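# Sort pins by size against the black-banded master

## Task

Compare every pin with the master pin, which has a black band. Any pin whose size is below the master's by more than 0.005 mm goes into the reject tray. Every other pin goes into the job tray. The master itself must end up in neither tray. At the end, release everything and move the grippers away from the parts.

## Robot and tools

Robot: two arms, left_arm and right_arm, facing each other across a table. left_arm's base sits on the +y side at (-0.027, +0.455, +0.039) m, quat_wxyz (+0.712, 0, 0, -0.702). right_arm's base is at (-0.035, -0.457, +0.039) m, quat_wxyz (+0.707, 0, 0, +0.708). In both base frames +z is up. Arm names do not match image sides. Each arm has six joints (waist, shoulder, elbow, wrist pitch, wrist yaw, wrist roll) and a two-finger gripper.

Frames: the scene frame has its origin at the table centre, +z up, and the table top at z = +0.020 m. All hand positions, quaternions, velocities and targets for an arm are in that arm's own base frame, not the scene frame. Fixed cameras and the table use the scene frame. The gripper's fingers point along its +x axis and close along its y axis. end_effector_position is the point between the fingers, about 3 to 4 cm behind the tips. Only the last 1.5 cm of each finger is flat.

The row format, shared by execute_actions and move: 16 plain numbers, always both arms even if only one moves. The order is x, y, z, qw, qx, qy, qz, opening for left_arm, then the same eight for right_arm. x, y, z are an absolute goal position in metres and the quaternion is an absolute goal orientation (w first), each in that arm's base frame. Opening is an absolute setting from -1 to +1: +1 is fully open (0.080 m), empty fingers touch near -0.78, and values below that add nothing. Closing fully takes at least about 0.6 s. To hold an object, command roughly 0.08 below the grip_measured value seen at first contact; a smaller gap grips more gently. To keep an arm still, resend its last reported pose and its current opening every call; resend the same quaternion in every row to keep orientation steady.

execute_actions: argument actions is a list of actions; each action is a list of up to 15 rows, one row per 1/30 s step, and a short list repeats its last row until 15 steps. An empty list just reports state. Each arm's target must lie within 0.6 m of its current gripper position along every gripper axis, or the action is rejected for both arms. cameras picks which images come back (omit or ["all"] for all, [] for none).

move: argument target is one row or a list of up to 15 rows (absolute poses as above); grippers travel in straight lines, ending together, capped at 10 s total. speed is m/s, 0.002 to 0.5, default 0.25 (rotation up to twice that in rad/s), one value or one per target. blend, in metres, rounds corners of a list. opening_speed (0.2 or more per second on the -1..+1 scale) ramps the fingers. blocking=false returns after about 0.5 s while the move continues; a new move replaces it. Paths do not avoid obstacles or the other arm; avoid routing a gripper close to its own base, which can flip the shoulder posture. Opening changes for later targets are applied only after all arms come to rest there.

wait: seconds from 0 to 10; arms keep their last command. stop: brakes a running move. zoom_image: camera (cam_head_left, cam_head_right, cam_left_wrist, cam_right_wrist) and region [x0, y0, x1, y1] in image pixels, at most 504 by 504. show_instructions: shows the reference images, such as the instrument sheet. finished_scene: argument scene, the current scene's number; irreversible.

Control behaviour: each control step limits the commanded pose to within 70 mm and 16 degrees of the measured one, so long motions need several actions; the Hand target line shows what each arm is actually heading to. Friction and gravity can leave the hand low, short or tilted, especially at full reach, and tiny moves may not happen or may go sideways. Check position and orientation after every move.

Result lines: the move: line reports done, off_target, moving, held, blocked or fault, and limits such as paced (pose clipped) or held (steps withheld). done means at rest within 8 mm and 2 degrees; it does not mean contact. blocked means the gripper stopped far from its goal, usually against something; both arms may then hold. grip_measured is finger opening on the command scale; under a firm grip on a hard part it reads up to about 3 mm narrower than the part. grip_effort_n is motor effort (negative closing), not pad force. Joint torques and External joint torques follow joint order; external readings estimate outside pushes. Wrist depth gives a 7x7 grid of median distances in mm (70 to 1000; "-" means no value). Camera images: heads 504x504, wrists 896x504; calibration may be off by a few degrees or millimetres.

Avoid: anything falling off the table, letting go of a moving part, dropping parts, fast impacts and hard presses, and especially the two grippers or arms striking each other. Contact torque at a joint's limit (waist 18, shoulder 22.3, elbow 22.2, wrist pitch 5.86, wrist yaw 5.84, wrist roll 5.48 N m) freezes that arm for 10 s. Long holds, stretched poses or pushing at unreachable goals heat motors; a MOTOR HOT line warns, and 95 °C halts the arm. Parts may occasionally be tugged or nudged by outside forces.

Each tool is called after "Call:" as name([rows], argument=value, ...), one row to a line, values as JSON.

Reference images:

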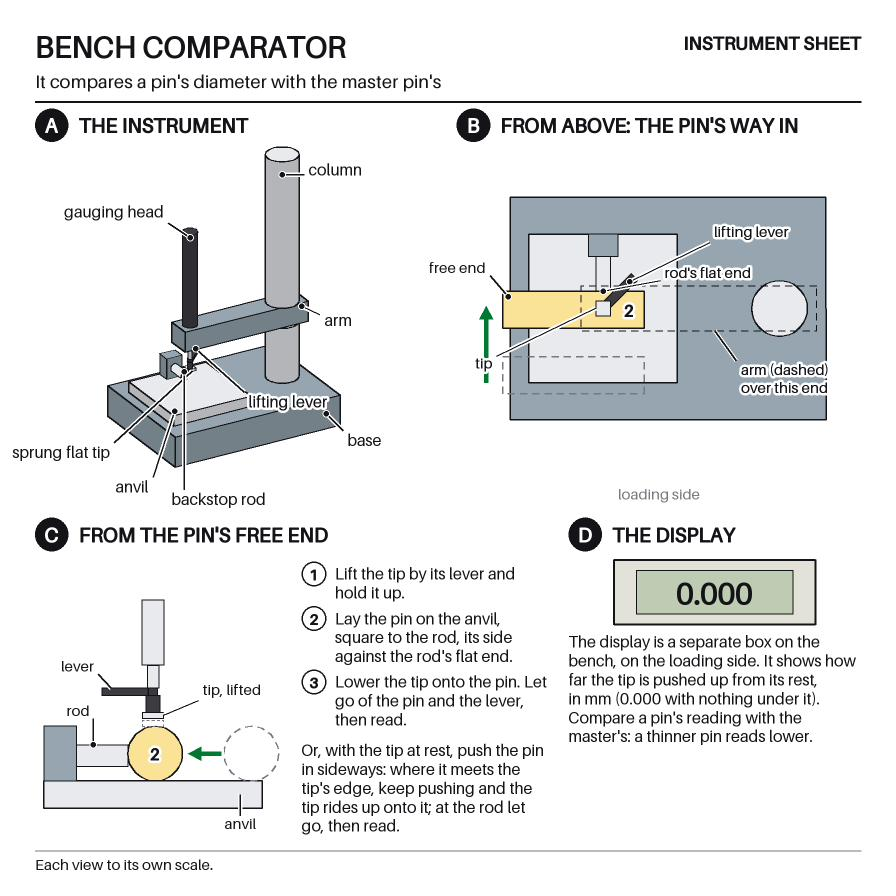

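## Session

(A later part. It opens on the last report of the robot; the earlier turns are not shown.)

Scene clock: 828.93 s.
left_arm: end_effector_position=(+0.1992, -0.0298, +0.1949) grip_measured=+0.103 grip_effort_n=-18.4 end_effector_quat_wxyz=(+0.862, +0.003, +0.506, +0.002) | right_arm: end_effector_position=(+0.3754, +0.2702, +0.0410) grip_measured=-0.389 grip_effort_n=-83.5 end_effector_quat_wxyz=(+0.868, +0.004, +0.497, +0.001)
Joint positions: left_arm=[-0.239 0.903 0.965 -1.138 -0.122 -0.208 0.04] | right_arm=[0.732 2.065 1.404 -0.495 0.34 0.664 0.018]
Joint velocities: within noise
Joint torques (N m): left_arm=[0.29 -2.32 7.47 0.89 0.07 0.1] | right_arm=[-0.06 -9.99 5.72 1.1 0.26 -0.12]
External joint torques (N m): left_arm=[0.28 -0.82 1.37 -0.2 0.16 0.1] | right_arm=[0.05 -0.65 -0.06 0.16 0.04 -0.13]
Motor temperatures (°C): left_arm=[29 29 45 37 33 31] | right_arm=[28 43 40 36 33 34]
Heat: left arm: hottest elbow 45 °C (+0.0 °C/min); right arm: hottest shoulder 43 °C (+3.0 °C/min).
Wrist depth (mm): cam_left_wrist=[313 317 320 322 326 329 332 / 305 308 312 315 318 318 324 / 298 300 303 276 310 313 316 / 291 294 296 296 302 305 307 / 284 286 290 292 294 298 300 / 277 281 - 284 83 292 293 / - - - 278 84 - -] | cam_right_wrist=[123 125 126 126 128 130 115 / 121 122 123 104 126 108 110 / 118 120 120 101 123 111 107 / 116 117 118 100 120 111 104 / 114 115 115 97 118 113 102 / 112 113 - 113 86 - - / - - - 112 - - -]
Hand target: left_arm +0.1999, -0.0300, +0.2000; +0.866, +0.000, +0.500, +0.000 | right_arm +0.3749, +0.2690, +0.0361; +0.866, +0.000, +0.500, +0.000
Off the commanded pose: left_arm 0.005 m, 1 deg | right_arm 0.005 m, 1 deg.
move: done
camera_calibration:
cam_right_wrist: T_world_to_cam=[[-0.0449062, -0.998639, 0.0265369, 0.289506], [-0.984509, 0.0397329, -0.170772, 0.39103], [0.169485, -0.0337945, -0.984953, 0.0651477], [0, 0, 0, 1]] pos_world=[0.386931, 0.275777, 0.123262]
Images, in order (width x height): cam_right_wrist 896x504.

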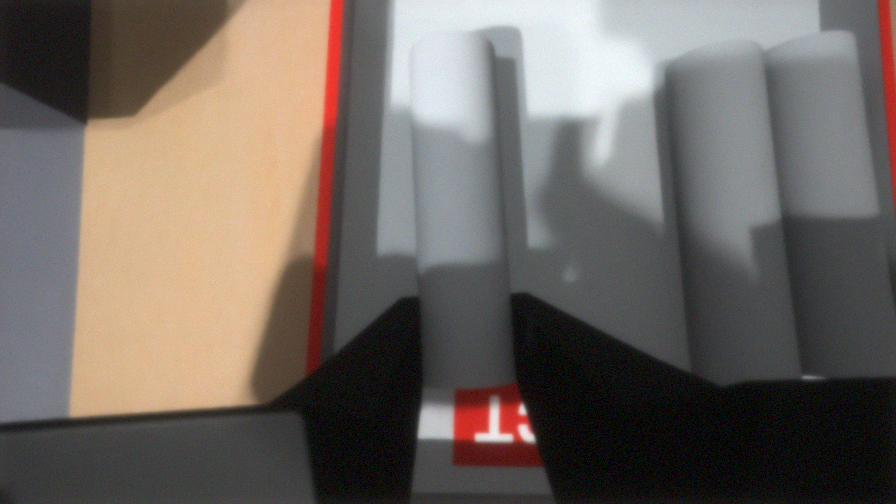

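Call:
move(target=[0.20, -0.03, 0.20, 0.866, 0, 0.5, 0, 0.1, 0.3750, 0.2690, 0.034, 0.866, 0, 0.5, 0, -0.1], opening_speed=0.5, cameras=["cam_right_wrist"])

Call:
move([
  [0.20, -0.03, 0.20, 0.866, 0, 0.5, 0, 0.1, 0.355, 0.2690, 0.070, 0.866, 0, 0.5, 0, -0.1],
  [0.20, -0.03, 0.20, 0.866, 0, 0.5, 0, 0.1, 0.30, 0.2, 0.18, 0.866, 0, 0.5, 0, -0.1],
  [0.20, -0.03, 0.20, 0.866, 0, 0.5, 0, 0.1, 0.27, 0.12, 0.22, 0.866, 0, 0.5, 0, -0.1],
], speed=[0.06,0.2,0.25], blend=0.02)

Scene clock: 835.57 s.
left_arm: end_effector_position=(+0.1992, -0.0298, +0.1949) grip_measured=+0.103 grip_effort_n=-18.4 end_effector_quat_wxyz=(+0.862, +0.003, +0.506, +0.002) | right_arm: end_effector_position=(+0.3761, +0.2706, +0.0406) grip_measured=-0.104 grip_effort_n=14.7 end_effector_quat_wxyz=(+0.869, +0.006, +0.496, +0.002)
Joint positions: left_arm=[-0.239 0.903 0.965 -1.138 -0.122 -0.208 0.04] | right_arm=[0.732 2.065 1.4 -0.485 0.34 0.664 0.03]
Joint velocities: within noise
Joint torques (N m): left_arm=[0.31 -2.32 7.46 0.89 0.07 0.09] | right_arm=[-0.06 -9.68 5.63 0.99 0.26 -0.12]
External joint torques (N m): left_arm=[0.31 -0.84 1.36 -0.21 0.15 0.09] | right_arm=[-0.11 -0.23 -0.22 0.02 0.04 -0.12]
Motor temperatures (°C): left_arm=[29 29 45 37 33 31] | right_arm=[28 44 40 35 33 34]
Heat: left arm: hottest elbow 45 °C (+0.0 °C/min); right arm: hottest shoulder 44 °C (+4.0 °C/min).
Wrist depth (mm): cam_left_wrist=[314 317 318 322 325 327 333 / 305 309 312 315 318 320 323 / 298 301 303 277 310 313 317 / 290 294 296 296 302 304 307 / 284 287 289 292 295 298 300 / 277 281 - 285 83 290 294 / - - - 279 84 - -] | cam_right_wrist=[124 125 127 127 129 131 115 / 121 123 124 106 126 108 111 / 119 121 121 102 123 112 107 / 117 118 118 100 120 112 104 / 115 116 112 97 103 106 102 / 112 114 - 113 93 - - / - - - 112 112 - -]
Hand target: left_arm +0.1999, -0.0300, +0.2000; +0.866, +0.000, +0.500, +0.000 | right_arm +0.3750, +0.2689, +0.0340; +0.866, +0.000, +0.500, +0.000
Off the commanded pose: left_arm 0.005 m, 1 deg | right_arm 0.007 m, 1 deg.
move: done
camera_calibration:
cam_right_wrist: T_world_to_cam=[[-0.0453915, -0.998715, 0.0225244, 0.290299], [-0.983758, 0.0407693, -0.174806, 0.39122], [0.173663, -0.0300933, -0.984345, 0.0620137], [0, 0, 0, 1]] pos_world=[0.387274, 0.275843, 0.122892]
Images, in order (width x height): cam_right_wrist 896x504.

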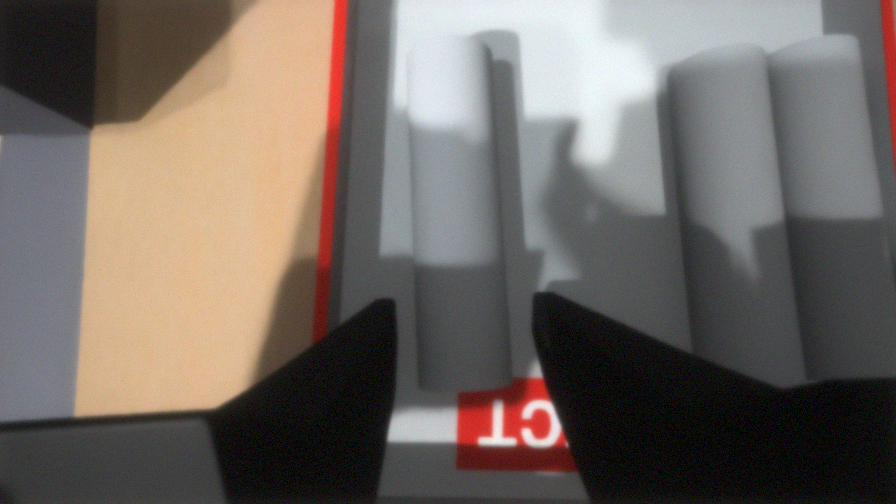

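Scene clock: 837.87 s.
left_arm: end_effector_position=(+0.1992, -0.0298, +0.1949) grip_measured=+0.103 grip_effort_n=-18.4 end_effector_quat_wxyz=(+0.862, +0.003, +0.506, +0.002) | right_arm: end_effector_position=(+0.2716, +0.1216, +0.2211) grip_measured=-0.104 grip_effort_n=13.7 end_effector_quat_wxyz=(+0.867, +0.001, +0.498, +0.000)
Joint positions: left_arm=[-0.239 0.903 0.965 -1.138 -0.122 -0.208 0.04] | right_arm=[0.555 1.317 1.288 -1.082 0.268 0.494 0.03]
Joint velocities: within noise
Joint torques (N m): left_arm=[0.29 -2.32 7.47 0.89 0.07 0.1] | right_arm=[-0.2 -6.11 5.94 0.8 0.09 -0.12]
External joint torques (N m): left_arm=[0.29 -0.84 1.43 -0.17 0.15 0.09] | right_arm=[-0.2 -1.85 -0.22 -0.22 -0.09 -0.12]
Motor temperatures (°C): left_arm=[29 29 45 37 33 31] | right_arm=[28 44 40 35 33 34]
Heat: left arm: hottest elbow 45 °C (+0.0 °C/min); right arm: hottest shoulder 44 °C (+4.0 °C/min).
Wrist depth (mm): cam_left_wrist=[314 318 320 322 326 328 332 / 305 309 312 315 318 320 323 / 298 299 304 277 309 313 316 / 291 293 296 297 302 304 307 / 284 287 289 292 295 298 300 / 278 281 - 284 83 291 293 / - - - 278 84 - -] | cam_right_wrist=[317 319 324 329 336 341 345 / 311 310 315 323 328 334 307 / 304 304 308 315 320 327 291 / 299 301 305 310 314 319 310 / 293 297 300 304 103 313 318 / 288 - - 298 84 - - / - - - 293 - - -]
Hand target: left_arm +0.1999, -0.0300, +0.2000; +0.866, +0.000, +0.500, +0.000 | right_arm +0.2700, +0.1200, +0.2201; +0.866, +0.000, +0.500, +0.000
Off the commanded pose: left_arm 0.005 m, 1 deg | right_arm 0.003 m, 0 deg.
move: done
camera_calibration:
cam_left_wrist: T_world_to_cam=[[-0.00949412, -0.999423, 0.0326178, -0.0279631], [-0.985105, 0.00374749, -0.171912, 0.262149], [0.17169, -0.0337641, -0.984572, 0.236487], [0, 0, 0, 1]] pos_world=[0.217376, -0.0209446, 0.278817]
cam_right_wrist: T_world_to_cam=[[-0.0448397, -0.998436, 0.0333892, 0.130067], [-0.984925, 0.038594, -0.168621, 0.325279], [0.167069, -0.0404468, -0.985115, 0.256591], [0, 0, 0, 1]] pos_world=[0.283339, 0.127688, 0.303278]

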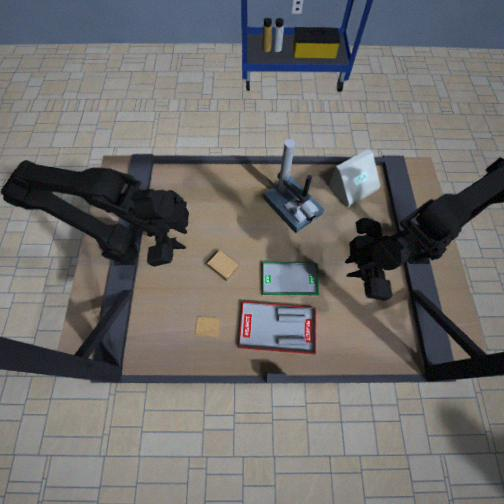

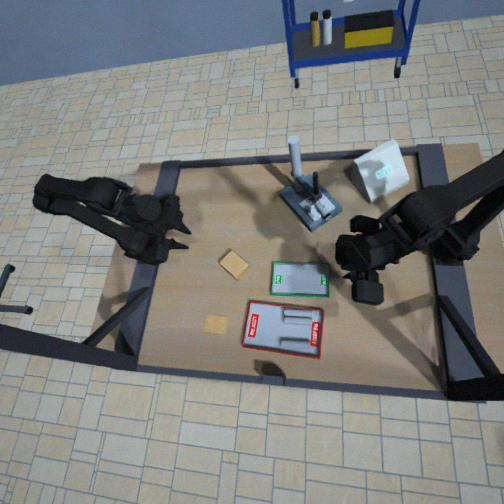

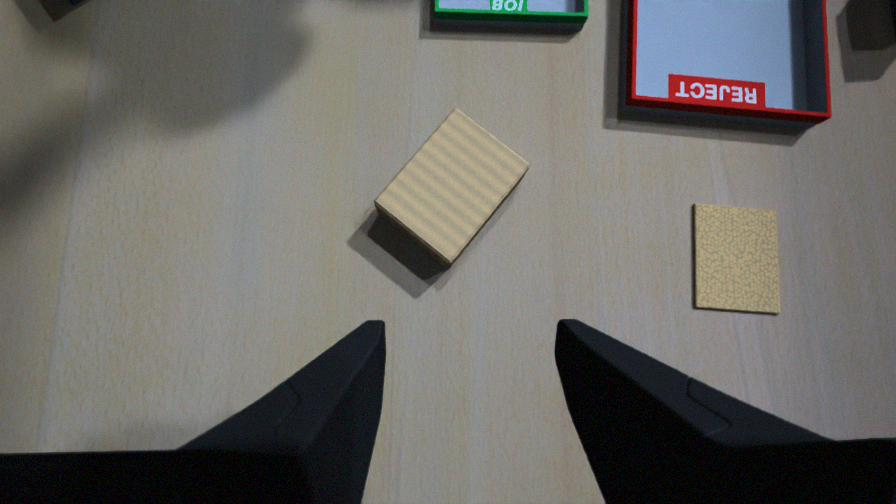

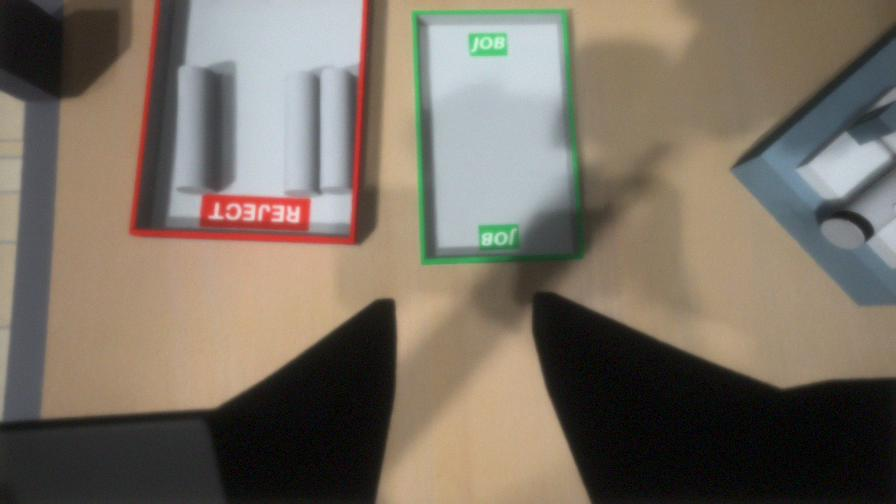

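Call:
zoom_image(camera="cam_head_right", region=[340, 140, 420, 210])

Call:
zoom_image(camera="cam_head_left", region=[230, 130, 400, 370])

Scaled by 6.300 from the camera's 504x504 image, which has a finer 720x720 frame.

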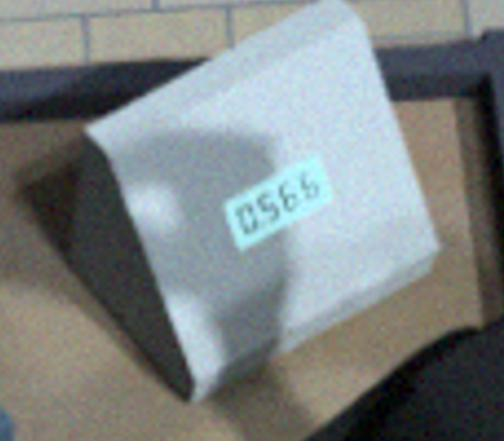

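Scaled by 2.100 from the camera's 504x504 image, which has a finer 720x720 frame.

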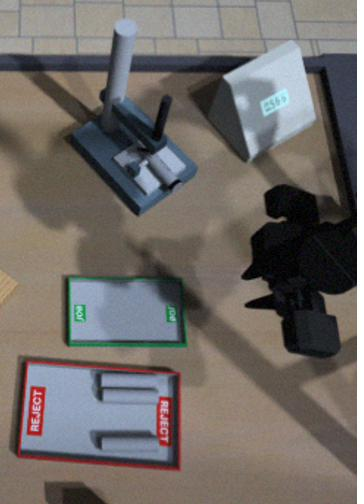

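Call:
finished_scene(scene=2)

The scene is finished: the task was done.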